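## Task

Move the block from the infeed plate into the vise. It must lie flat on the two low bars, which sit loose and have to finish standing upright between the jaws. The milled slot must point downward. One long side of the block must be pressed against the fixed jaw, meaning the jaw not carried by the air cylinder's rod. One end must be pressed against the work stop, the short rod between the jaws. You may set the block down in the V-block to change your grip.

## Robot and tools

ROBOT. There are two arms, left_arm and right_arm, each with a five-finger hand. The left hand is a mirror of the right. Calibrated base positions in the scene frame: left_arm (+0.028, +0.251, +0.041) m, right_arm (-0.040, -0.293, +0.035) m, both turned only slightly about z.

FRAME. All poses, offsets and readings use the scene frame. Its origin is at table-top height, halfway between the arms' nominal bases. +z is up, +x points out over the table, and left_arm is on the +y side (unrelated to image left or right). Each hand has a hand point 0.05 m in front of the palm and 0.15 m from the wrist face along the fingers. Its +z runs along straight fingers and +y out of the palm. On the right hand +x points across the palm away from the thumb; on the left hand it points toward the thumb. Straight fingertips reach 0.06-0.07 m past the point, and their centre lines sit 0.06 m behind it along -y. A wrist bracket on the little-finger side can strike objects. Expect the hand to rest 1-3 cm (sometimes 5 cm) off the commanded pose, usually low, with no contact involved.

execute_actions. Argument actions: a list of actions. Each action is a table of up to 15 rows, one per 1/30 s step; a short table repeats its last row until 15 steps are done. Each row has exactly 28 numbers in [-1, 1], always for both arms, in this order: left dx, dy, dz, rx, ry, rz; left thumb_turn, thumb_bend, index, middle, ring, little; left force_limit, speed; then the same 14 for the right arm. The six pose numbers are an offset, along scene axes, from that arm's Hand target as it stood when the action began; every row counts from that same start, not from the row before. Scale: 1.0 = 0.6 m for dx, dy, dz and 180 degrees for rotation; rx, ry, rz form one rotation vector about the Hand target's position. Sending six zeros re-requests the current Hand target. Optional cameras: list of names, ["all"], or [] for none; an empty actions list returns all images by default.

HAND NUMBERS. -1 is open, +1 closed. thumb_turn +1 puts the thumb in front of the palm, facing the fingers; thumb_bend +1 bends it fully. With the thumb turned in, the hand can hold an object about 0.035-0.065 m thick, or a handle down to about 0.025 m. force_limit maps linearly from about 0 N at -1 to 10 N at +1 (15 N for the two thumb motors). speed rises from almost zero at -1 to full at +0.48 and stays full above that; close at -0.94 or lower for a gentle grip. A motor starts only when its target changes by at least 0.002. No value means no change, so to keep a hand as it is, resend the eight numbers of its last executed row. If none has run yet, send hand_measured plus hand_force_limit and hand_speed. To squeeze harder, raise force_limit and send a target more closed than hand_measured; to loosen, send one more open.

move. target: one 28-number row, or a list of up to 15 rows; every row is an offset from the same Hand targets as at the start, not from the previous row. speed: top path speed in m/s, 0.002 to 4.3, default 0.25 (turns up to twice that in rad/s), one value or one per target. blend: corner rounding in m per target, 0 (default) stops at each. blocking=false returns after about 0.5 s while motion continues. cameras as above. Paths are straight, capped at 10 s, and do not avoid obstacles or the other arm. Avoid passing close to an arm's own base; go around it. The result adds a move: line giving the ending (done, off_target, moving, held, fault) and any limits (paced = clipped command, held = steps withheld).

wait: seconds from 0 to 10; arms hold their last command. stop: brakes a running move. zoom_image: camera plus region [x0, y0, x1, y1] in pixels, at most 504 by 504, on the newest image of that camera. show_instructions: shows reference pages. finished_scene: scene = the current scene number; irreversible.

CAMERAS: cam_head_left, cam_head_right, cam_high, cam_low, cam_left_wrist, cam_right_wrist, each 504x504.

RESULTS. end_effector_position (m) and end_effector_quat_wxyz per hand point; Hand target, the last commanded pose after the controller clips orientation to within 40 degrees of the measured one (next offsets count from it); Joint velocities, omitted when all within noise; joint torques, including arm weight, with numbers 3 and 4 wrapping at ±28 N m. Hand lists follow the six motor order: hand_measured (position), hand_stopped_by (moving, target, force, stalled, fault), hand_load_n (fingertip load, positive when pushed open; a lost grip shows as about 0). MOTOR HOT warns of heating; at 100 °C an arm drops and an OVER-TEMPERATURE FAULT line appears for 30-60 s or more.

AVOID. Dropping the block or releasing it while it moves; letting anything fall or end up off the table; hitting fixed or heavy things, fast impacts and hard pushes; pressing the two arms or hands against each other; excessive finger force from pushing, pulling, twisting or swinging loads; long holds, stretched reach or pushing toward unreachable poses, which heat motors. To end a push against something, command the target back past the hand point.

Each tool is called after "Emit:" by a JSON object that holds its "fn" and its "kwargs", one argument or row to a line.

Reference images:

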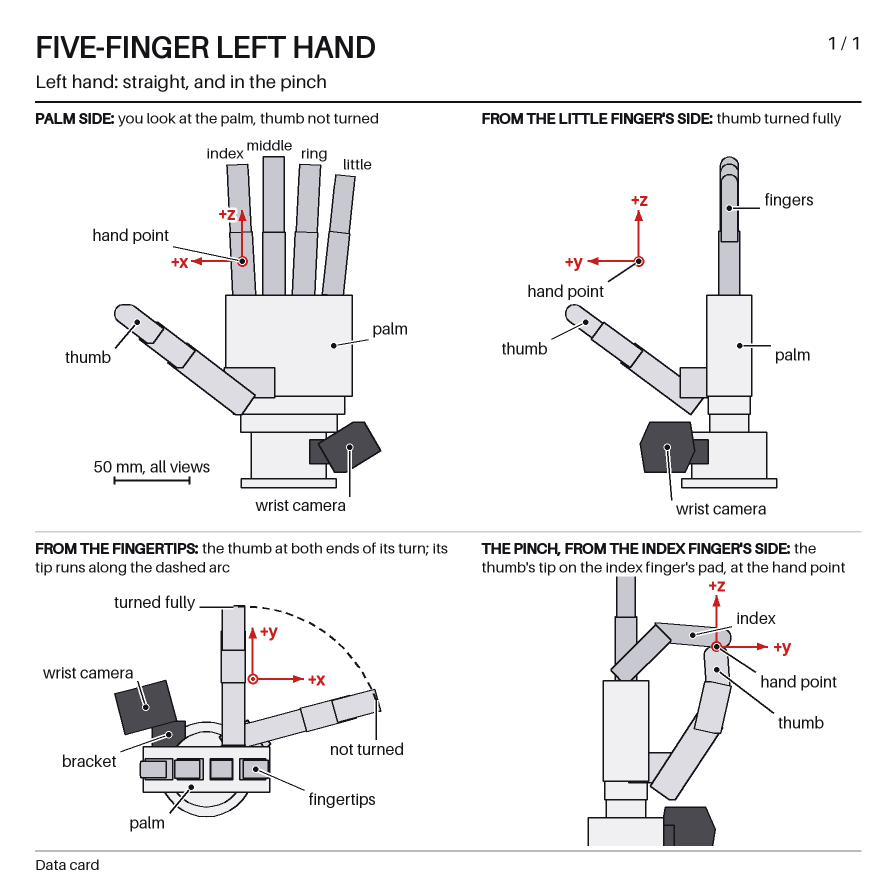

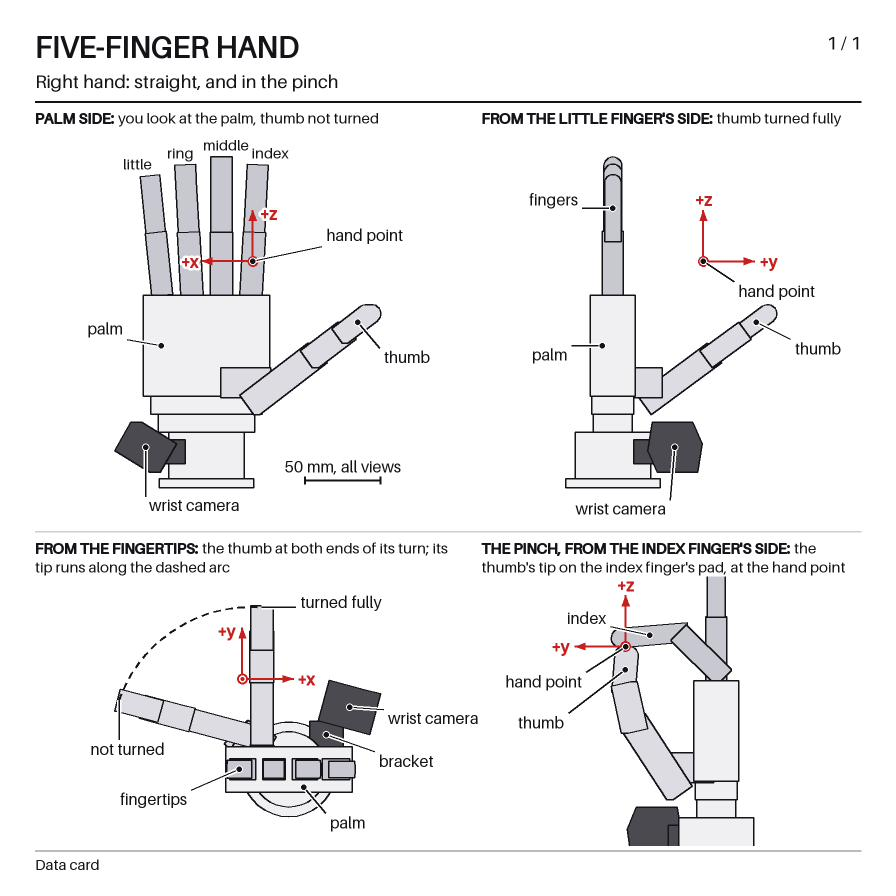

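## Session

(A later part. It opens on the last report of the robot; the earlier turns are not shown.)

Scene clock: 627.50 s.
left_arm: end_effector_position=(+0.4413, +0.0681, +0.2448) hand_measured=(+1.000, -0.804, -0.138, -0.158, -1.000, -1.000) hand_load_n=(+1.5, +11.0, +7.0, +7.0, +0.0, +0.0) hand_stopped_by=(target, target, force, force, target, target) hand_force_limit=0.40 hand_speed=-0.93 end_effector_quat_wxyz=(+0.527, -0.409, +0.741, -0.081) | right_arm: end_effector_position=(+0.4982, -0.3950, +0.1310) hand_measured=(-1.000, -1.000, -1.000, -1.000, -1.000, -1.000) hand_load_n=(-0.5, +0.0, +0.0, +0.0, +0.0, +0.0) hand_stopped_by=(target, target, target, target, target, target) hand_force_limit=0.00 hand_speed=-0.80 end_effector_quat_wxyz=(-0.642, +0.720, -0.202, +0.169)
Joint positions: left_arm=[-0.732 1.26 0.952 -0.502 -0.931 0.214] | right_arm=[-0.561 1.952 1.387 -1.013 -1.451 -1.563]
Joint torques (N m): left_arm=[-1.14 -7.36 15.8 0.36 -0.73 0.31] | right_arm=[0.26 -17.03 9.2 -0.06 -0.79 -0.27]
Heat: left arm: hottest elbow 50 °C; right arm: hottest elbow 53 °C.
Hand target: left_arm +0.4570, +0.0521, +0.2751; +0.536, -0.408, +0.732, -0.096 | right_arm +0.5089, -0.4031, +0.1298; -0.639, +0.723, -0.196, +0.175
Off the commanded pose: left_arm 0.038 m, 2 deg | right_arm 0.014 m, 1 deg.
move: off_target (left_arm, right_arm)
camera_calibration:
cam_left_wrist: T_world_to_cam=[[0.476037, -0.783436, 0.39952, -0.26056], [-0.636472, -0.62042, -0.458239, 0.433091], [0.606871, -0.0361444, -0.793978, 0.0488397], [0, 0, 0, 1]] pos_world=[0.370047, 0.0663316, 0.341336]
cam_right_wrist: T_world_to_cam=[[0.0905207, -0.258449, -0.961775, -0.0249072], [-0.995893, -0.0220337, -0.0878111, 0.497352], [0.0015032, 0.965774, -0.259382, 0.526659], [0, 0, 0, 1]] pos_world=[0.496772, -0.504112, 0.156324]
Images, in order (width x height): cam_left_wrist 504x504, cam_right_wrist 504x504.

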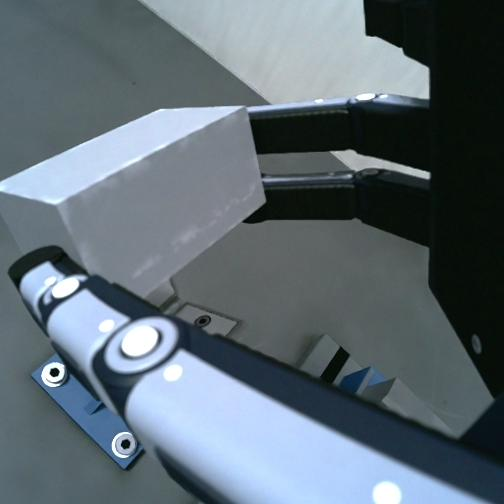

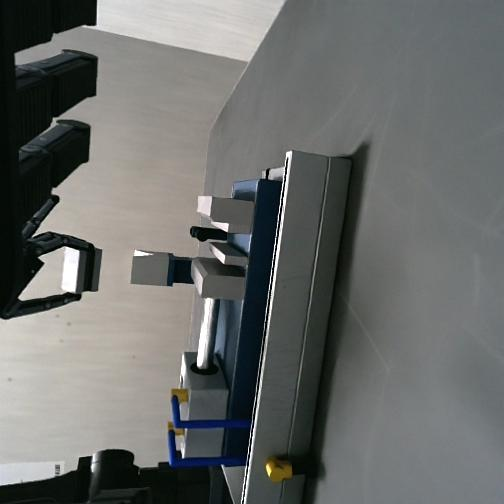

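Emit:
{"fn": "move", "kwargs": {
  "target": [-0.0017,-0.0068,-0.1152,0,0,0,1,-0.8,0.15,0.15,-1,-1,0.4,-0.93,0,0,0,0,0,0,-1,-1,-1,-1,-1,-1,0,-0.8],
  "speed": 0.12,
  "cameras": ["cam_left_wrist", "cam_head_left", "cam_low", "cam_high"]
}}

Emit:
{"fn": "zoom_image", "kwargs": {
  "camera": "cam_low",
  "region": [250, 160, 410, 300]
}}

Emit:
{"fn": "zoom_image", "kwargs": {
  "camera": "cam_high",
  "region": [190, 170, 310, 290]
}}

Scene clock: 668.20 s.
left_arm: end_effector_position=(+0.4546, +0.0549, +0.2039) hand_measured=(+1.000, -0.804, -0.138, -0.158, -1.000, -1.000) hand_load_n=(+1.5, +11.0, +7.0, +7.5, +0.0, +0.0) hand_stopped_by=(target, target, force, force, target, target) hand_force_limit=0.40 hand_speed=-0.93 end_effector_quat_wxyz=(+0.532, -0.412, +0.734, -0.090) | right_arm: end_effector_position=(+0.4982, -0.3950, +0.1310) hand_measured=(-1.000, -1.000, -1.000, -1.000, -1.000, -1.000) hand_load_n=(-0.5, +0.0, +0.0, -0.5, +0.0, +0.0) hand_stopped_by=(target, target, target, target, target, target) hand_force_limit=0.00 hand_speed=-0.80 end_effector_quat_wxyz=(-0.642, +0.720, -0.202, +0.169)
Joint positions: left_arm=[-0.735 1.344 0.905 -0.345 -0.936 0.215] | right_arm=[-0.561 1.952 1.387 -1.013 -1.451 -1.563]
Joint torques (N m): left_arm=[-1.55 -8.35 9.55 1.62 -0.75 0.19] | right_arm=[0.38 -16.97 9.22 -0.09 -0.81 -0.28]
Heat: left arm: hottest elbow 60 °C; right arm: hottest elbow 53 °C.
Hand target: left_arm +0.4561, +0.0479, +0.2061; +0.536, -0.408, +0.732, -0.097 | right_arm +0.5089, -0.4031, +0.1298; -0.639, +0.723, -0.196, +0.175
Off the commanded pose: left_arm 0.007 m, 1 deg | right_arm 0.014 m, 1 deg.
move: off_target (right_arm)
camera_calibration:
cam_left_wrist: T_world_to_cam=[[0.467645, -0.777392, 0.420678, -0.261614], [-0.626568, -0.627238, -0.462584, 0.411421], [0.623474, -0.0472583, -0.780414, -0.00180292], [0, 0, 0, 1]] pos_world=[0.38125, 0.054597, 0.298965]
Images, in order (width x height): cam_head_left 504x504, cam_high 504x504, cam_low 504x504, cam_left_wrist 504x504.

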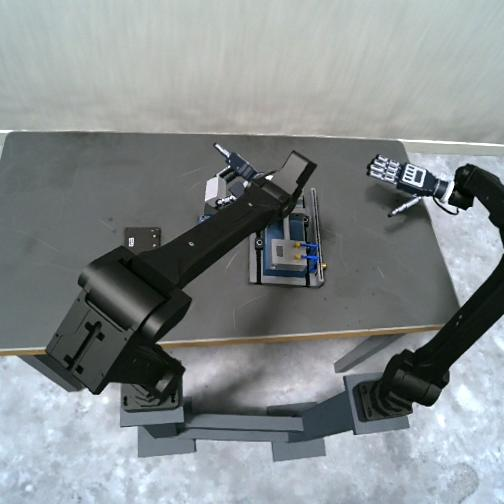

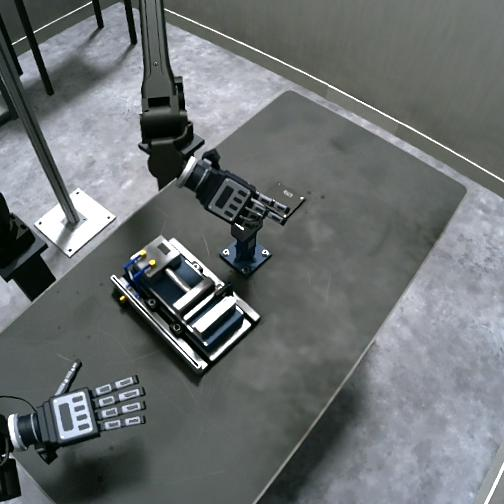

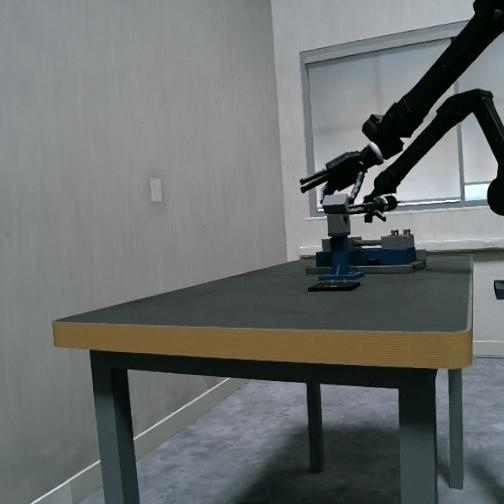

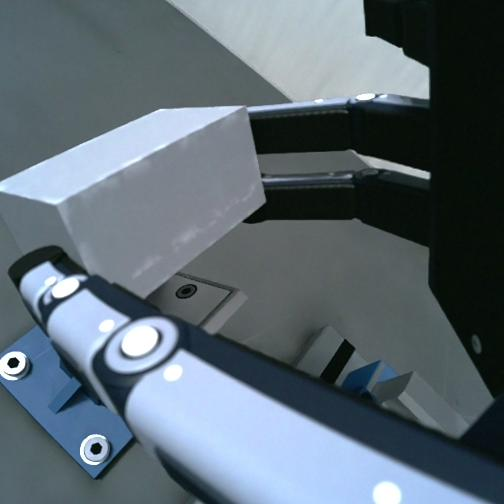

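Scaled by 3.150.

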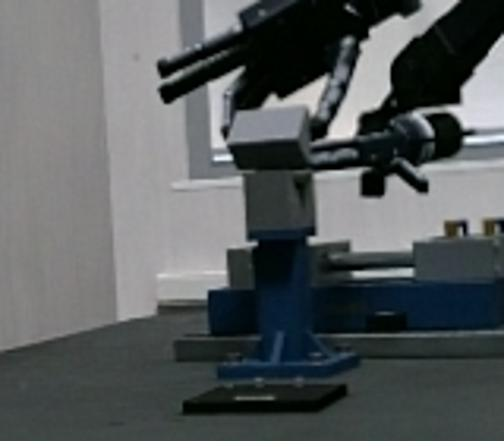

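Scaled by 4.200.

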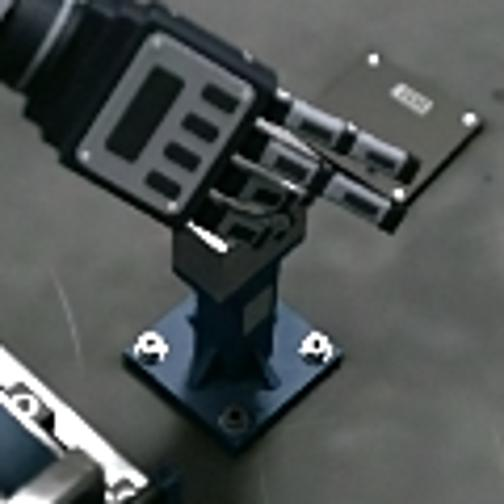

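Emit:
{"fn": "move", "kwargs": {
  "target": [0,-0.001,-0.05,0,0,0,1,-0.8,0.15,0.15,-1,-1,0.4,-0.93,0,0,0,0,0,0,-1,-1,-1,-1,-1,-1,0,-0.8],
  "speed": 0.05,
  "cameras": ["cam_left_wrist", "cam_low", "cam_high", "cam_head_right"]
}}

Emit:
{"fn": "zoom_image", "kwargs": {
  "camera": "cam_low",
  "region": [290, 170, 390, 270]
}}

Emit:
{"fn": "zoom_image", "kwargs": {
  "camera": "cam_left_wrist",
  "region": [100, 180, 352, 432]
}}

Scene clock: 687.33 s.
left_arm: end_effector_position=(+0.4560, +0.0518, +0.1800) hand_measured=(+1.000, -0.804, -0.138, -0.158, -1.000, -1.000) hand_load_n=(+1.5, +11.0, +7.0, +7.0, +0.0, +0.0) hand_stopped_by=(target, target, force, force, target, target) hand_force_limit=0.40 hand_speed=-0.93 end_effector_quat_wxyz=(+0.534, -0.413, +0.731, -0.095) | right_arm: end_effector_position=(+0.4982, -0.3950, +0.1310) hand_measured=(-1.000, -1.000, -1.000, -1.000, -1.000, -1.000) hand_load_n=(-0.5, +0.0, +0.0, +0.0, +0.0, +0.0) hand_stopped_by=(target, target, target, target, target, target) hand_force_limit=0.00 hand_speed=-0.80 end_effector_quat_wxyz=(-0.642, +0.720, -0.202, +0.169)
Joint positions: left_arm=[-0.739 1.38 0.865 -0.256 -0.94 0.215] | right_arm=[-0.561 1.952 1.387 -1.013 -1.451 -1.563]
Joint torques (N m): left_arm=[-1.26 -8.12 8.66 1.66 -0.66 0.18] | right_arm=[0.38 -17.14 9.26 -0.08 -0.8 -0.26]
Heat: left arm: hottest elbow 55 °C; right arm: hottest elbow 53 °C.
Hand target: left_arm +0.4560, +0.0473, +0.1761; +0.536, -0.408, +0.732, -0.097 | right_arm +0.5089, -0.4031, +0.1298; -0.639, +0.723, -0.196, +0.175
Off the commanded pose: left_arm 0.006 m, 1 deg | right_arm 0.014 m, 1 deg.
move: off_target (right_arm)
camera_calibration:
cam_left_wrist: T_world_to_cam=[[0.461791, -0.775192, 0.431075, -0.25399], [-0.622682, -0.629434, -0.464844, 0.398031], [0.631677, -0.053762, -0.773365, -0.0262268], [0, 0, 0, 1]] pos_world=[0.381704, 0.0522328, 0.274228]
Images, in order (width x height): cam_head_right 504x504, cam_high 504x504, cam_low 504x504, cam_left_wrist 504x504.

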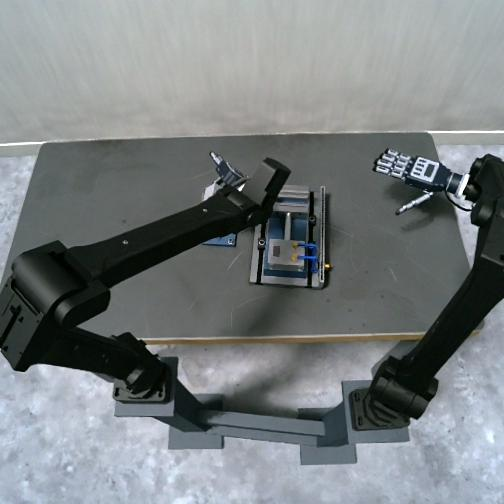

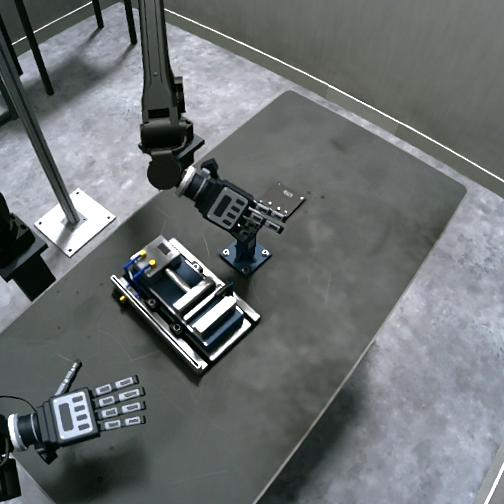

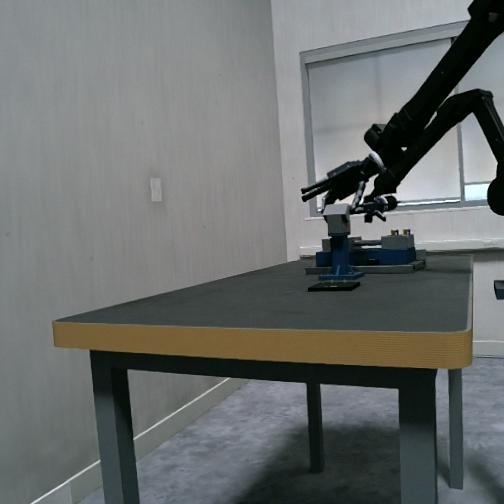

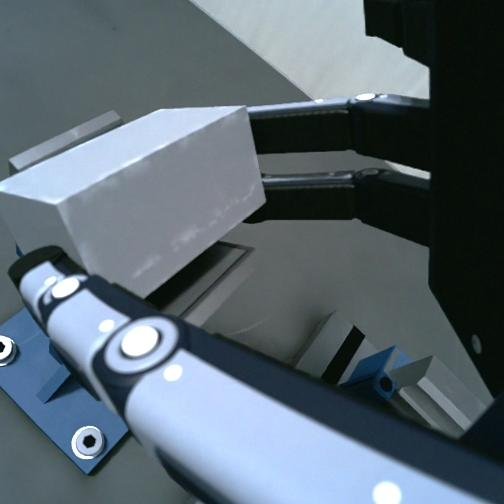

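Scaled by 5.040.

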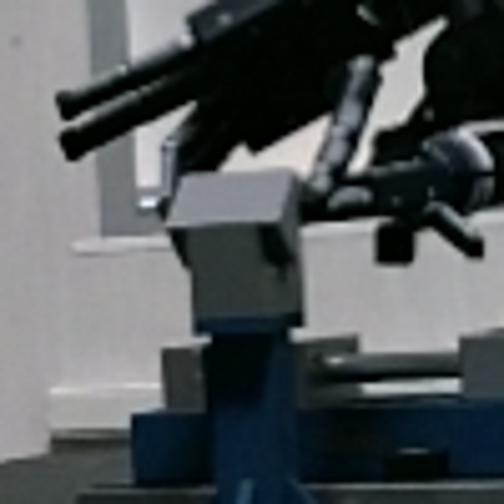

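Scaled by 2.000.

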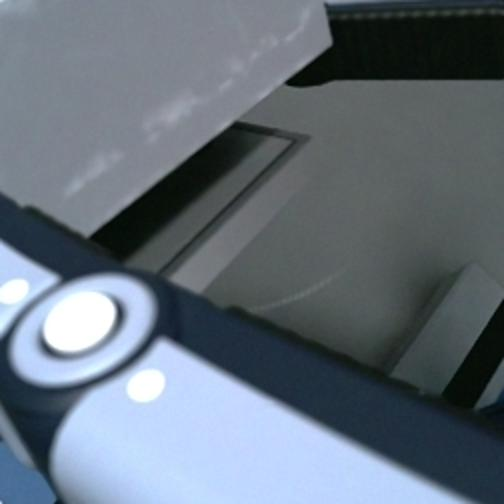

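Emit:
{"fn": "move", "kwargs": {
  "target": [0,0.02,-0.013,0,0,0,1,-0.8,0.15,0.15,-1,-1,0.4,-0.93,0,0,0,0,0,0,-1,-1,-1,-1,-1,-1,0,-0.8],
  "speed": 0.03,
  "cameras": ["cam_left_wrist", "cam_low"]
}}

Emit:
{"fn": "zoom_image", "kwargs": {
  "camera": "cam_low",
  "region": [290, 170, 390, 270]
}}

Scene clock: 702.00 s.
left_arm: end_effector_position=(+0.4578, +0.0500, +0.1776) hand_measured=(+1.000, -0.804, -0.138, -0.158, -1.000, -1.000) hand_load_n=(-0.5, +11.0, +6.0, +6.5, +0.0, +0.0) hand_stopped_by=(target, target, force, force, target, target) hand_force_limit=0.40 hand_speed=-0.93 end_effector_quat_wxyz=(+0.537, -0.409, +0.730, -0.105) | right_arm: end_effector_position=(+0.4982, -0.3950, +0.1310) hand_measured=(-1.000, -1.000, -1.000, -1.000, -1.000, -1.000) hand_load_n=(+0.0, +0.0, +0.0, +0.0, +0.0, +0.0) hand_stopped_by=(target, target, target, target, target, target) hand_force_limit=0.00 hand_speed=-0.80 end_effector_quat_wxyz=(-0.642, +0.720, -0.202, +0.169)
Joint positions: left_arm=[-0.739 1.379 0.847 -0.204 -0.931 0.238] | right_arm=[-0.561 1.952 1.387 -1.013 -1.451 -1.563]
Joint torques (N m): left_arm=[0.38 -8.7 7.04 1.47 -0.36 0.19] | right_arm=[0.32 -17.03 9.22 -0.09 -0.8 -0.27]
Heat: left arm: hottest elbow 53 °C; right arm: hottest elbow 53 °C.
Hand target: left_arm +0.4560, +0.0594, +0.1682; +0.536, -0.408, +0.732, -0.097 | right_arm +0.5089, -0.4031, +0.1298; -0.639, +0.723, -0.196, +0.175
Off the commanded pose: left_arm 0.013 m, 1 deg | right_arm 0.014 m, 1 deg.
move: off_target (left_arm, right_arm)
camera_calibration:
cam_left_wrist: T_world_to_cam=[[0.443436, -0.778805, 0.443652, -0.24894], [-0.62537, -0.623422, -0.469315, 0.398619], [0.642088, -0.069335, -0.763489, -0.035025], [0, 0, 0, 1]] pos_world=[0.382163, 0.052204, 0.27078]
Images, in order (width x height): cam_low 504x504, cam_left_wrist 504x504.

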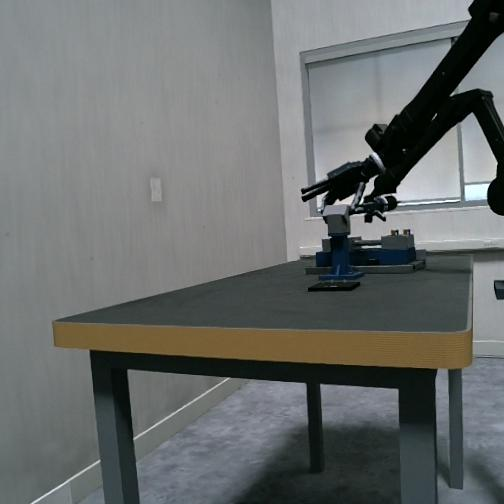

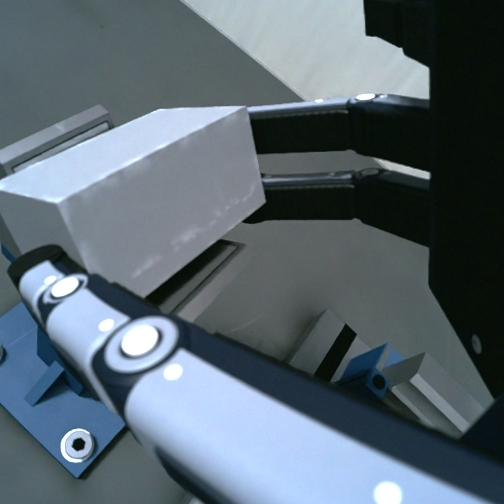

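Scaled by 5.040.

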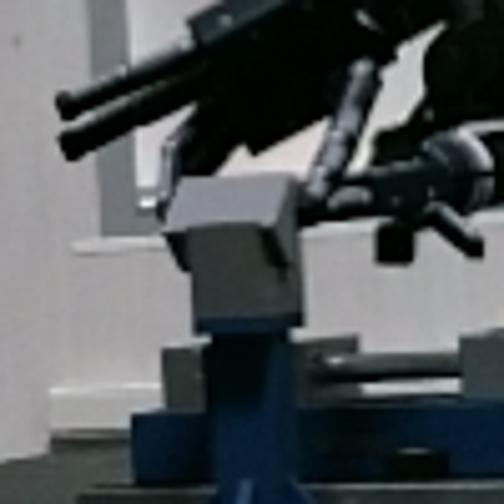

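Emit:
{"fn": "move", "kwargs": {
  "target": [0,-0.018,-0.012,0,0,0,1,-0.8,0.15,0.15,-1,-1,0.4,-0.93,0,0,0,0,0,0,-1,-1,-1,-1,-1,-1,0,-0.8],
  "speed": 0.03,
  "cameras": ["cam_left_wrist"]
}}

Emit:
{"fn": "zoom_image", "kwargs": {
  "camera": "cam_left_wrist",
  "region": [0, 80, 280, 360]
}}

Scene clock: 717.63 s.
left_arm: end_effector_position=(+0.4577, +0.0495, +0.1776) hand_measured=(+1.000, -0.804, -0.138, -0.158, -1.000, -1.000) hand_load_n=(-1.0, +10.5, +7.0, +7.5, +0.0, +0.0) hand_stopped_by=(target, target, force, force, target, target) hand_force_limit=0.40 hand_speed=-0.93 end_effector_quat_wxyz=(+0.540, -0.409, +0.728, -0.104) | right_arm: end_effector_position=(+0.4982, -0.3950, +0.1310) hand_measured=(-1.000, -1.000, -1.000, -1.000, -1.000, -1.000) hand_load_n=(+0.0, +0.0, +0.0, +0.0, +0.0, +0.0) hand_stopped_by=(target, target, target, target, target, target) hand_force_limit=0.00 hand_speed=-0.80 end_effector_quat_wxyz=(-0.642, +0.720, -0.202, +0.169)
Joint positions: left_arm=[-0.742 1.383 0.847 -0.2 -0.942 0.238] | right_arm=[-0.561 1.952 1.387 -1.013 -1.451 -1.563]
Joint torques (N m): left_arm=[-0.91 -6.77 7.95 1.36 -0.51 -0.03] | right_arm=[0.26 -17.03 9.21 -0.13 -0.81 -0.26]
Heat: left arm: hottest elbow 51 °C; right arm: hottest elbow 53 °C.
Hand target: left_arm +0.4560, +0.0487, +0.1610; +0.536, -0.408, +0.732, -0.096 | right_arm +0.5089, -0.4031, +0.1298; -0.639, +0.723, -0.196, +0.175
Off the commanded pose: left_arm 0.017 m, 1 deg | right_arm 0.014 m, 1 deg.
move: off_target (left_arm, right_arm)
camera_calibration:
cam_left_wrist: T_world_to_cam=[[0.44413, -0.778927, 0.442743, -0.249372], [-0.620342, -0.623887, -0.475332, 0.397063], [0.646471, -0.0635425, -0.760288, -0.0378418], [0, 0, 0, 1]] pos_world=[0.381532, 0.0510752, 0.270374]
Images, in order (width x height): cam_left_wrist 504x504.

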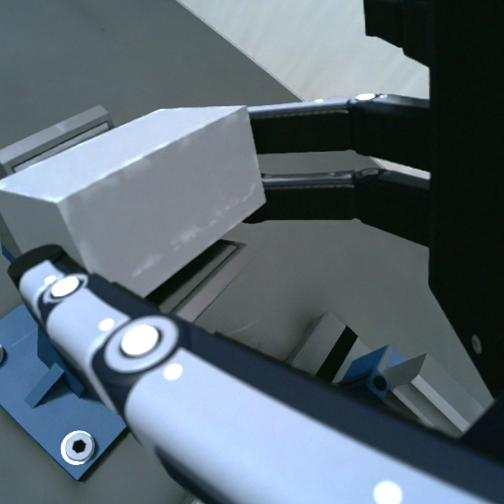

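Scaled by 1.800.

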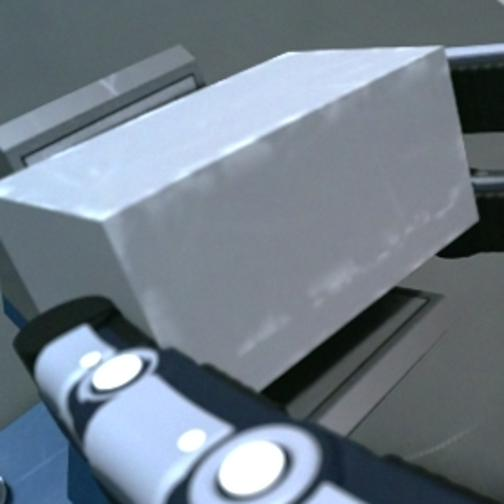

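Emit:
{"fn": "move", "kwargs": {
  "target": [
    [0.0028,0.0013,0.026,0,0,0,1,-0.8,0.15,0.15,-1,-1,0.4,-0.93,0,0,0,0,0,0,-1,-1,-1,-1,-1,-1,0,-0.8],
    [0.0028,0.0013,0.026,0,0,0,1,-1,-0.4,-0.4,-1,-1,0.4,-0.93,0,0,0,0,0,0,-1,-1,-1,-1,-1,-1,0,-0.8]
  ],
  "speed": 0.03,
  "cameras": ["cam_left_wrist"]
}}

Emit:
{"fn": "zoom_image", "kwargs": {
  "camera": "cam_left_wrist",
  "region": [0, 80, 280, 360]
}}

Scene clock: 730.67 s.
left_arm: end_effector_position=(+0.4553, +0.0514, +0.1755) hand_measured=(+1.000, -1.000, -0.400, -0.400, -1.000, -1.000) hand_load_n=(+0.0, +0.0, +0.0, +0.0, +0.0, +0.0) hand_stopped_by=(target, target, target, target, target, target) hand_force_limit=0.40 hand_speed=-0.93 end_effector_quat_wxyz=(+0.537, -0.406, +0.733, -0.097) | right_arm: end_effector_position=(+0.4982, -0.3950, +0.1310) hand_measured=(-1.000, -1.000, -1.000, -1.000, -1.000, -1.000) hand_load_n=(-0.5, +0.0, +0.0, +0.0, -0.5, +0.0) hand_stopped_by=(target, target, target, target, target, target) hand_force_limit=0.00 hand_speed=-0.80 end_effector_quat_wxyz=(-0.642, +0.720, -0.202, +0.169)
Joint positions: left_arm=[-0.742 1.383 0.847 -0.218 -0.94 0.237] | right_arm=[-0.561 1.952 1.387 -1.013 -1.451 -1.563]
Joint torques (N m): left_arm=[-0.5 -8.35 9.94 0.36 -0.47 0.03] | right_arm=[0.44 -16.91 9.21 -0.1 -0.8 -0.26]
Heat: left arm: hottest elbow 51 °C; right arm: hottest elbow 53 °C.
Hand target: left_arm +0.4577, +0.0494, +0.1766; +0.536, -0.408, +0.732, -0.097 | right_arm +0.5089, -0.4031, +0.1298; -0.639, +0.723, -0.196, +0.175
Off the commanded pose: left_arm 0.003 m, 0 deg | right_arm 0.014 m, 1 deg.
move: off_target (right_arm)
camera_calibration:
cam_left_wrist: T_world_to_cam=[[0.449199, -0.784067, 0.428321, -0.245435], [-0.627532, -0.618133, -0.473409, 0.398372], [0.635944, -0.0561301, -0.769691, -0.0316928], [0, 0, 0, 1]] pos_world=[0.380395, 0.0520301, 0.269325]
Images, in order (width x height): cam_left_wrist 504x504.

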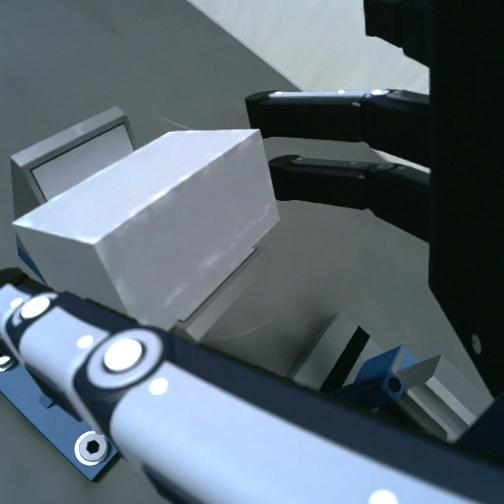

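Scaled by 1.800.

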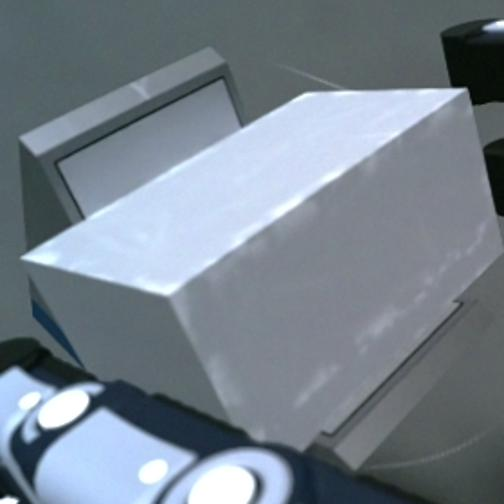

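Emit:
{"fn": "move", "kwargs": {
  "target": [
    [-0.0183,-0.14,0.1417,0,0,0,1,-1,-1,-1,-1,-1,0.4,-0.4,0,0,0,0,0,0,-1,-1,-1,-1,-1,-1,0,-0.8],
    [0.0038,0.0177,0.2223,-0.2479,0.0326,0,1,-1,-1,-1,-1,-1,0.4,-0.4,0,0,0,0,0,0,-1,-1,-1,-1,-1,-1,0,-0.8],
    [0.0178,0.153,0.139,-0.4957,0.0653,0,1,-1,-1,-1,-1,-1,0.4,-0.4,0,0,0,0,0,0,-1,-1,-1,-1,-1,-1,0,-0.8]
  ],
  "speed": [0.1,0.2,0.2],
  "blend": [0.03,0.04,0],
  "cameras": ["cam_left_wrist", "cam_head_right", "cam_low"]
}}

Scene clock: 785.73 s.
left_arm: end_effector_position=(+0.4656, +0.1370, +0.2658) hand_measured=(+1.000, -1.000, -1.000, -1.000, -1.000, -1.000) hand_load_n=(+0.0, +0.0, +0.0, +0.0, +0.0, +0.0) hand_stopped_by=(target, target, target, target, target, target) hand_force_limit=0.40 hand_speed=-0.40 end_effector_quat_wxyz=(-0.027, +0.668, -0.507, +0.544) | right_arm: end_effector_position=(+0.4982, -0.3950, +0.1310) hand_measured=(-1.000, -1.000, -1.000, -1.000, -1.000, -1.000) hand_load_n=(-0.5, +0.0, +0.0, +0.0, +0.0, +0.0) hand_stopped_by=(target, target, target, target, target, target) hand_force_limit=0.00 hand_speed=-0.80 end_effector_quat_wxyz=(-0.642, +0.720, -0.202, +0.169)
Joint positions: left_arm=[0.124 1.121 0.729 -0.138 0.639 -0.536] | right_arm=[-0.561 1.952 1.387 -1.013 -1.451 -1.563]
Joint torques (N m): left_arm=[0.32 -5.42 9.2 1.96 0.41 -0.08] | right_arm=[0.32 -17.08 9.2 -0.06 -0.79 -0.27]
Heat: left arm: hottest elbow 52 °C; right arm: hottest elbow 53 °C.
Hand target: left_arm +0.4684, +0.1412, +0.2601; -0.025, +0.673, -0.500, +0.544 | right_arm +0.5089, -0.4031, +0.1298; -0.639, +0.723, -0.196, +0.175
Off the commanded pose: left_arm 0.008 m, 1 deg | right_arm 0.014 m, 1 deg.
move: off_target (right_arm)
camera_calibration:
cam_left_wrist: T_world_to_cam=[[0.601707, 0.338174, 0.723593, -0.5248], [-0.606872, -0.395427, 0.689452, 0.151324], [0.519283, -0.853976, -0.0327032, 0.00369273], [0, 0, 0, 1]] pos_world=[0.405693, 0.240465, 0.275532]
Images, in order (width x height): cam_head_right 504x504, cam_low 504x504, cam_left_wrist 504x504.

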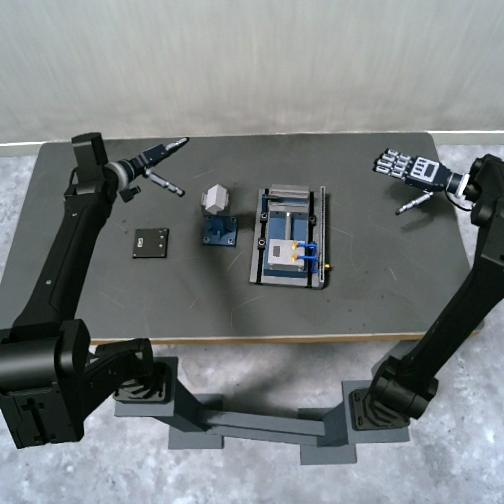

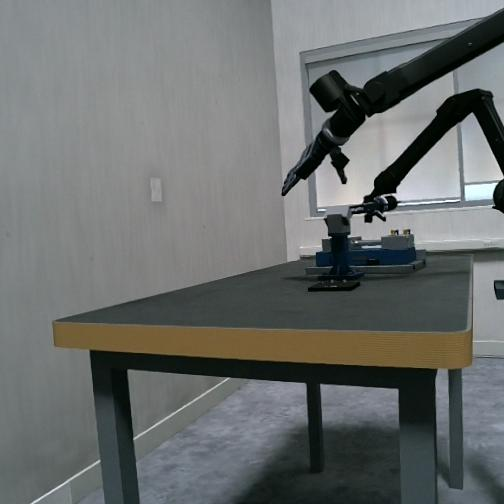

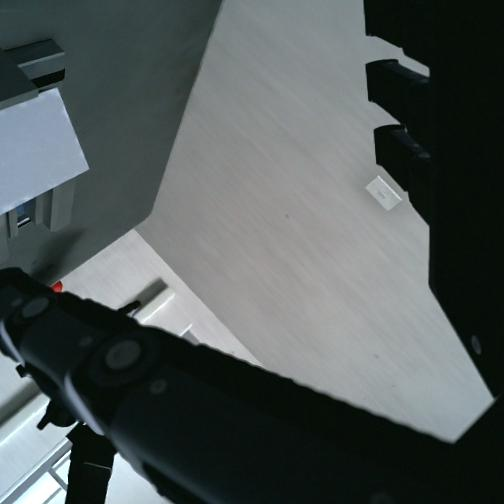

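Emit:
{"fn": "move", "kwargs": {
  "target": [-0.0123,-0.069,-0.0825,0,0,0,1,-1,-1,-1,-1,-1,0.4,-0.4,0,0,0,0,0,0,-1,-1,-1,-1,-1,-1,0,-0.8],
  "speed": 0.1,
  "cameras": ["cam_left_wrist"]
}}

Scene clock: 814.17 s.
left_arm: end_effector_position=(+0.4611, +0.1048, +0.2161) hand_measured=(+1.000, -1.000, -1.000, -1.000, -1.000, -1.000) hand_load_n=(+0.0, +0.0, +0.0, +0.0, +0.0, +0.0) hand_stopped_by=(target, target, target, target, target, target) hand_force_limit=0.40 hand_speed=-0.40 end_effector_quat_wxyz=(-0.031, +0.673, -0.500, +0.544) | right_arm: end_effector_position=(+0.4982, -0.3950, +0.1310) hand_measured=(-1.000, -1.000, -1.000, -1.000, -1.000, -1.000) hand_load_n=(+0.0, +0.0, +0.0, +0.0, +0.0, +0.0) hand_stopped_by=(target, target, target, target, target, target) hand_force_limit=0.00 hand_speed=-0.80 end_effector_quat_wxyz=(-0.642, +0.720, -0.202, +0.169)
Joint positions: left_arm=[0.023 1.172 0.61 0.071 0.537 -0.608] | right_arm=[-0.561 1.952 1.387 -1.013 -1.451 -1.563]
Joint torques (N m): left_arm=[-1.44 -5.36 8.61 2.04 0.18 -0.07] | right_arm=[0.38 -17.03 9.24 -0.09 -0.8 -0.26]
Heat: left arm: hottest elbow 52 °C; right arm: hottest elbow 53 °C.
Hand target: left_arm +0.4610, +0.0997, +0.2106; -0.025, +0.674, -0.500, +0.544 | right_arm +0.5089, -0.4031, +0.1298; -0.639, +0.723, -0.196, +0.175
Off the commanded pose: left_arm 0.007 m, 1 deg | right_arm 0.014 m, 1 deg.
move: off_target (right_arm)
camera_calibration:
cam_left_wrist: T_world_to_cam=[[0.596074, 0.350911, 0.72219, -0.473673], [-0.599144, -0.404393, 0.691009, 0.167136], [0.534531, -0.844588, -0.0308018, -0.0314705], [0, 0, 0, 1]] pos_world=[0.399305, 0.207226, 0.22562]
Images, in order (width x height): cam_left_wrist 504x504.

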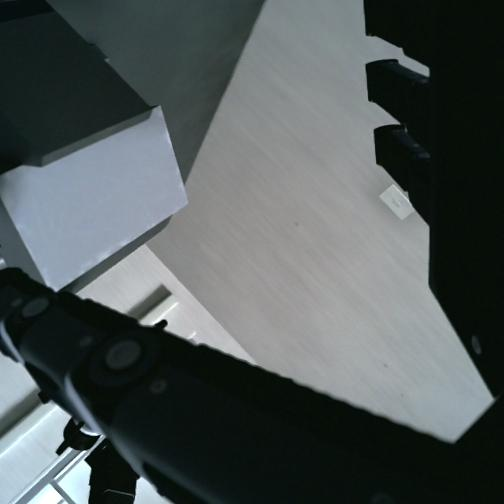

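Emit:
{"fn": "move", "kwargs": {
  "target": [-0.0028,-0.045,-0.0493,0,0,0,1,-1,-1,-1,-1,-1,0.4,-0.4,0,0,0,0,0,0,-1,-1,-1,-1,-1,-1,0,-0.8],
  "speed": 0.06,
  "cameras": ["cam_left_wrist"]
}}

Scene clock: 824.80 s.
left_arm: end_effector_position=(+0.4604, +0.0777, +0.1867) hand_measured=(+1.000, -1.000, -1.000, -1.000, -1.000, -1.000) hand_load_n=(+0.0, +0.0, -0.5, +0.0, +0.0, +0.0) hand_stopped_by=(target, target, target, target, target, target) hand_force_limit=0.40 hand_speed=-0.40 end_effector_quat_wxyz=(-0.031, +0.672, -0.500, +0.545) | right_arm: end_effector_position=(+0.4982, -0.3950, +0.1310) hand_measured=(-1.000, -1.000, -1.000, -1.000, -1.000, -1.000) hand_load_n=(-0.5, +0.0, -0.5, +0.0, +0.0, -0.5) hand_stopped_by=(target, target, target, target, target, target) hand_force_limit=0.00 hand_speed=-0.80 end_effector_quat_wxyz=(-0.642, +0.720, -0.202, +0.169)
Joint positions: left_arm=[-0.06 1.238 0.561 0.207 0.464 -0.652] | right_arm=[-0.561 1.952 1.387 -1.013 -1.451 -1.563]
Joint torques (N m): left_arm=[-1.44 -5.6 7.99 2.15 0.14 -0.06] | right_arm=[0.32 -17.08 9.25 -0.09 -0.8 -0.27]
Heat: left arm: hottest elbow 51 °C; right arm: hottest elbow 53 °C.
Hand target: left_arm +0.4593, +0.0728, +0.1810; -0.026, +0.673, -0.500, +0.544 | right_arm +0.5089, -0.4031, +0.1298; -0.639, +0.723, -0.196, +0.175
Off the commanded pose: left_arm 0.008 m, 1 deg | right_arm 0.014 m, 1 deg.
move: off_target (right_arm)
camera_calibration:
cam_left_wrist: T_world_to_cam=[[0.595661, 0.350574, 0.722693, -0.442389], [-0.599992, -0.403997, 0.690504, 0.176443], [0.534038, -0.844917, -0.0303038, -0.0547335], [0, 0, 0, 1]] pos_world=[0.398609, 0.180127, 0.196218]
Images, in order (width x height): cam_left_wrist 504x504.

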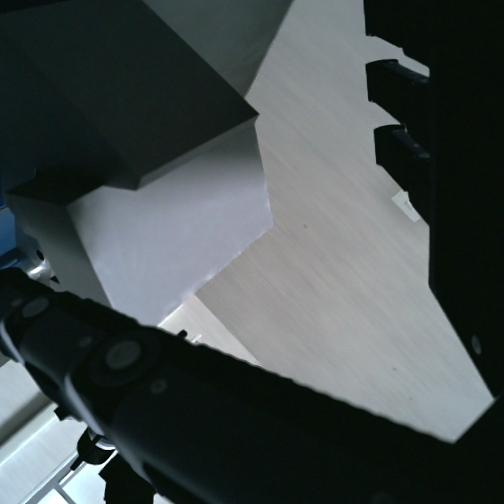

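Emit:
{"fn": "move", "kwargs": {
  "target": [
    [0,-0.0067,0,0,0,0,1,-1,-1,-1,-1,-1,0.4,-0.4,0,0,0,0,0,0,-1,-1,-1,-1,-1,-1,0,-0.8],
    [0,-0.0067,0,0,0,0,1,-0.8,-0.07,-0.07,-1,-1,-0.35,-0.9,0,0,0,0,0,0,-1,-1,-1,-1,-1,-1,0,-0.8],
    [0,-0.0067,0,0,0,0,1,-0.8,0.15,0.15,-1,-1,0.4,-0.93,0,0,0,0,0,0,-1,-1,-1,-1,-1,-1,0,-0.8]
  ],
  "speed": 0.04,
  "cameras": ["cam_left_wrist"]
}}

Scene clock: 842.80 s.
left_arm: end_effector_position=(+0.4612, +0.0743, +0.1867) hand_measured=(+1.000, -0.804, -0.146, -0.158, -1.000, -1.000) hand_load_n=(+0.0, +10.0, +5.5, +8.0, +0.0, +0.0) hand_stopped_by=(target, target, force, force, target, target) hand_force_limit=0.40 hand_speed=-0.93 end_effector_quat_wxyz=(-0.032, +0.673, -0.499, +0.545) | right_arm: end_effector_position=(+0.4982, -0.3950, +0.1310) hand_measured=(-1.000, -1.000, -1.000, -1.000, -1.000, -1.000) hand_load_n=(-0.5, +0.0, +0.0, +0.0, +0.0, +0.0) hand_stopped_by=(target, target, target, target, target, target) hand_force_limit=0.00 hand_speed=-0.80 end_effector_quat_wxyz=(-0.642, +0.720, -0.202, +0.169)
Joint positions: left_arm=[-0.071 1.24 0.561 0.214 0.45 -0.659] | right_arm=[-0.561 1.952 1.387 -1.013 -1.451 -1.563]
Joint torques (N m): left_arm=[-1.49 -5.66 8.01 2 0.22 -0.07] | right_arm=[0.44 -16.91 9.21 -0.1 -0.79 -0.27]
Heat: left arm: hottest elbow 50 °C; right arm: hottest elbow 53 °C.
Hand target: left_arm +0.4593, +0.0688, +0.1809; -0.026, +0.674, -0.500, +0.544 | right_arm +0.5089, -0.4031, +0.1298; -0.639, +0.723, -0.196, +0.175
Off the commanded pose: left_arm 0.008 m, 1 deg | right_arm 0.014 m, 1 deg.
move: off_target (right_arm)
camera_calibration:
cam_left_wrist: T_world_to_cam=[[0.593395, 0.352554, 0.723594, -0.440902], [-0.599603, -0.406129, 0.68959, 0.175689], [0.53699, -0.843069, -0.0296023, -0.0596315], [0, 0, 0, 1]] pos_world=[0.398994, 0.176521, 0.196116]
Images, in order (width x height): cam_left_wrist 504x504.

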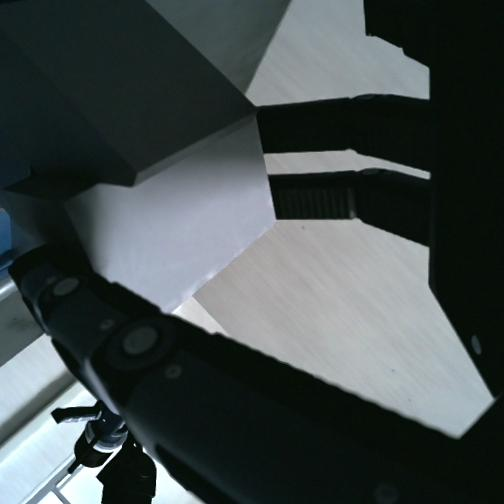

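Emit:
{"fn": "move", "kwargs": {
  "target": [
    [0,0,0.19,0,0,0,1,-0.8,0.15,0.15,-1,-1,0.4,-0.93,0,0,0,0,0,0,-1,-1,-1,-1,-1,-1,0,-0.8],
    [0.0345,-0.373,0.16,0.1695,-0.2172,-0.4672,1,-0.8,0.15,0.15,-1,-1,0.4,-0.93,0,0,0,0,0,0,-1,-1,-1,-1,-1,-1,0,-0.8]
  ],
  "speed": [0.12,0.2],
  "blend": [0.03,0],
  "cameras": ["cam_left_wrist", "cam_right_wrist"]
}}

Emit:
{"fn": "zoom_image", "kwargs": {
  "camera": "cam_right_wrist",
  "region": [100, 170, 260, 310]
}}

Scene clock: 883.33 s.
left_arm: end_effector_position=(+0.4654, -0.1406, +0.2532) hand_measured=(+1.000, -0.804, -0.146, -0.158, -1.000, -1.000) hand_load_n=(+0.5, +10.0, +5.5, +7.5, +0.0, +0.0) hand_stopped_by=(target, target, force, force, target, target) hand_force_limit=0.40 hand_speed=-0.93 end_effector_quat_wxyz=(-0.045, +0.033, +0.892, -0.449) | right_arm: end_effector_position=(+0.4982, -0.3950, +0.1310) hand_measured=(-1.000, -1.000, -1.000, -1.000, -1.000, -1.000) hand_load_n=(-0.5, +0.0, -0.5, +0.0, +0.0, +0.0) hand_stopped_by=(target, target, target, target, target, target) hand_force_limit=0.00 hand_speed=-0.80 end_effector_quat_wxyz=(-0.642, +0.720, -0.202, +0.169)
Joint positions: left_arm=[-0.501 1.73 1.59 -0.966 0.847 0.919] | right_arm=[-0.561 1.952 1.387 -1.013 -1.451 -1.563]
Joint torques (N m): left_arm=[-1.26 -13.22 15.86 0.01 0.74 0.14] | right_arm=[0.38 -16.97 9.25 -0.08 -0.8 -0.27]
Heat: left arm: hottest elbow 51 °C; right arm: hottest elbow 54 °C.
Hand target: left_arm +0.4800, -0.1550, +0.2769; -0.027, +0.051, +0.886, -0.460 | right_arm +0.5089, -0.4031, +0.1298; -0.639, +0.723, -0.196, +0.175
Off the commanded pose: left_arm 0.031 m, 3 deg | right_arm 0.014 m, 1 deg.
move: off_target (left_arm, right_arm)
camera_calibration:
cam_left_wrist: T_world_to_cam=[[-0.218456, -0.550141, 0.805991, -0.18573], [-0.759472, 0.614481, 0.213576, 0.3836], [-0.612763, -0.565471, -0.552054, 0.465278], [0, 0, 0, 1]] pos_world=[0.535865, -0.0747911, 0.324628]
cam_right_wrist: T_world_to_cam=[[0.0905207, -0.258449, -0.961775, -0.0249072], [-0.995893, -0.0220337, -0.0878111, 0.497352], [0.0015032, 0.965774, -0.259382, 0.526659], [0, 0, 0, 1]] pos_world=[0.496772, -0.504112, 0.156324]
Images, in order (width x height): cam_left_wrist 504x504, cam_right_wrist 504x504.

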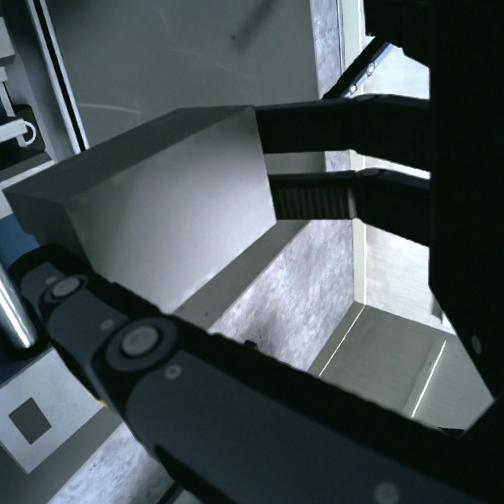

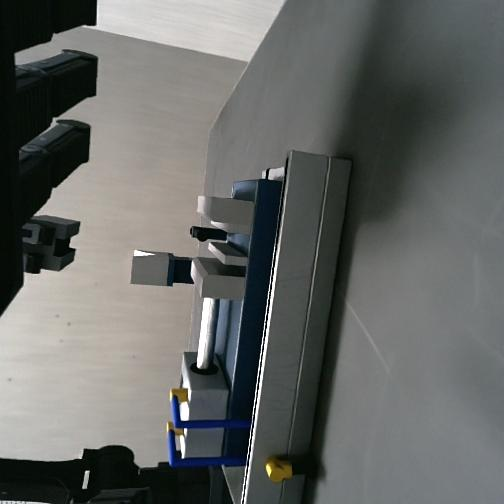

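Scaled by 3.150.

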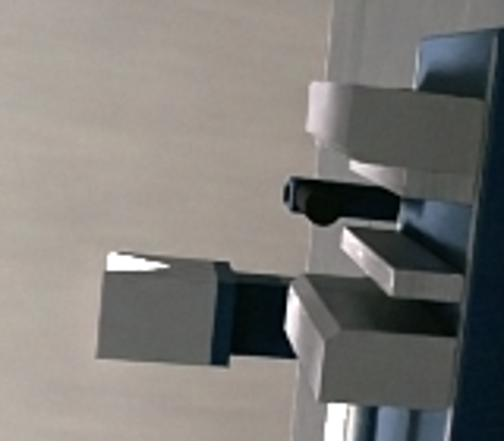

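Emit:
{"fn": "move", "kwargs": {
  "target": [-0.0033,-0.0017,-0.185,0,0,0,1,-0.8,0.15,0.15,-1,-1,0.4,-0.93,0,0,0,0,0,0,-1,-1,-1,-1,-1,-1,0,-0.8],
  "speed": 0.12,
  "cameras": ["cam_right_wrist","cam_head_left","cam_head_right"]
}}

Emit:
{"fn": "zoom_image", "kwargs": {
  "camera": "cam_right_wrist",
  "region": [20, 150, 260, 360]
}}

Scene clock: 912.27 s.
left_arm: end_effector_position=(+0.4787, -0.1479, +0.1679) hand_measured=(+1.000, -0.804, -0.146, -0.158, -1.000, -1.000) hand_load_n=(+0.5, +10.0, +5.0, +7.5, +0.0, +0.0) hand_stopped_by=(target, target, force, force, target, target) hand_force_limit=0.40 hand_speed=-0.93 end_effector_quat_wxyz=(-0.029, +0.041, +0.888, -0.457) | right_arm: end_effector_position=(+0.4982, -0.3950, +0.1310) hand_measured=(-1.000, -1.000, -1.000, -1.000, -1.000, -1.000) hand_load_n=(+0.0, +0.0, +0.0, +0.0, +0.0, +0.0) hand_stopped_by=(target, target, target, target, target, target) hand_force_limit=0.00 hand_speed=-0.80 end_effector_quat_wxyz=(-0.642, +0.720, -0.202, +0.169)
Joint positions: left_arm=[-0.501 1.802 1.453 -0.72 0.846 0.92] | right_arm=[-0.561 1.952 1.387 -1.013 -1.451 -1.563]
Joint torques (N m): left_arm=[-1.55 -14.15 9.51 1.29 0.7 0.09] | right_arm=[0.32 -16.91 9.24 -0.12 -0.79 -0.27]
Heat: left arm: hottest elbow 56 °C; right arm: hottest elbow 54 °C.
Hand target: left_arm +0.4780, -0.1561, +0.1659; -0.027, +0.050, +0.886, -0.460 | right_arm +0.5089, -0.4031, +0.1298; -0.639, +0.723, -0.196, +0.175
Off the commanded pose: left_arm 0.008 m, 1 deg | right_arm 0.014 m, 1 deg.
move: off_target (right_arm)
camera_calibration:
cam_right_wrist: T_world_to_cam=[[0.0905207, -0.258449, -0.961775, -0.0249072], [-0.995893, -0.0220337, -0.0878111, 0.497352], [0.0015032, 0.965774, -0.259382, 0.526659], [0, 0, 0, 1]] pos_world=[0.496772, -0.504112, 0.156324]
Images, in order (width x height): cam_head_left 504x504, cam_head_right 504x504, cam_right_wrist 504x504.

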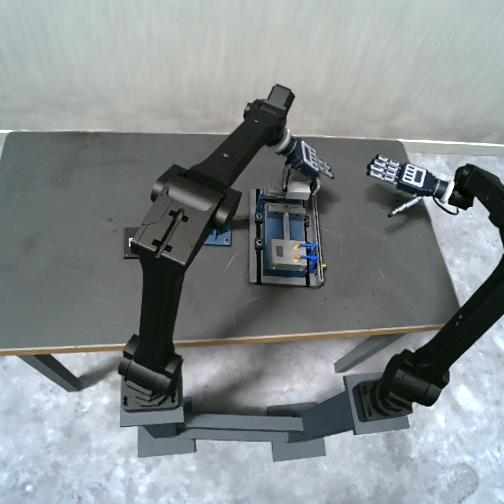

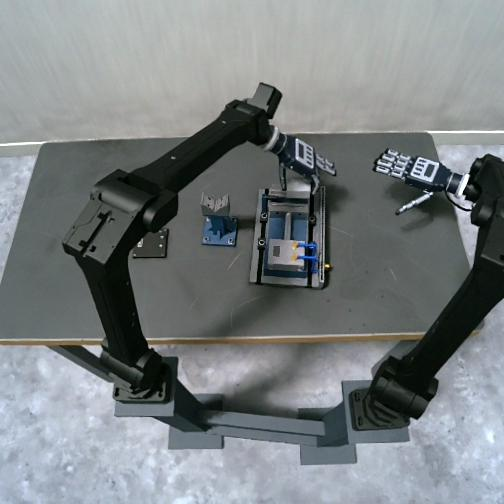

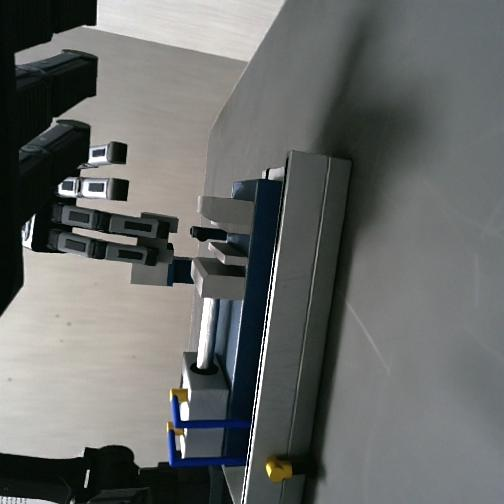

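Scaled by 2.100.

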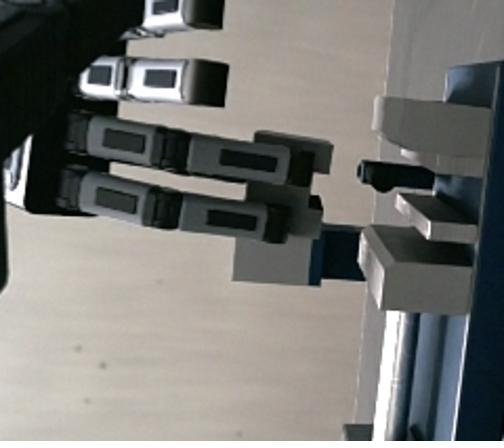

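Emit:
{"fn": "zoom_image", "kwargs": {
  "camera": "cam_right_wrist",
  "region": [100, 180, 260, 320]
}}

Scaled by 3.150.

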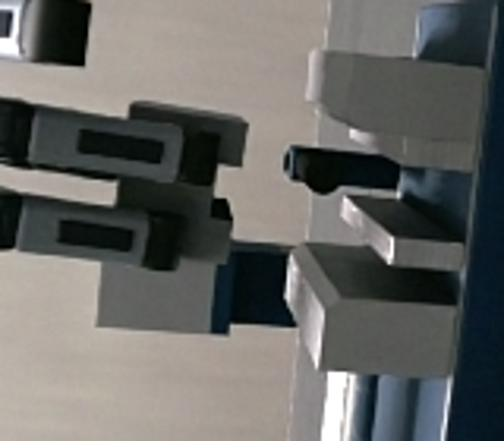

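Emit:
{"fn": "zoom_image", "kwargs": {
  "camera": "cam_right_wrist",
  "region": [160, 190, 260, 300]
}}

Scaled by 4.582.

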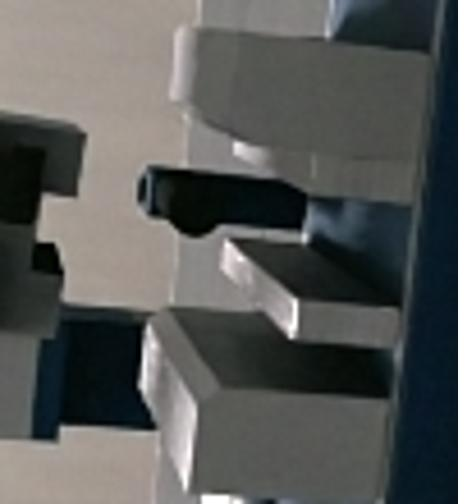

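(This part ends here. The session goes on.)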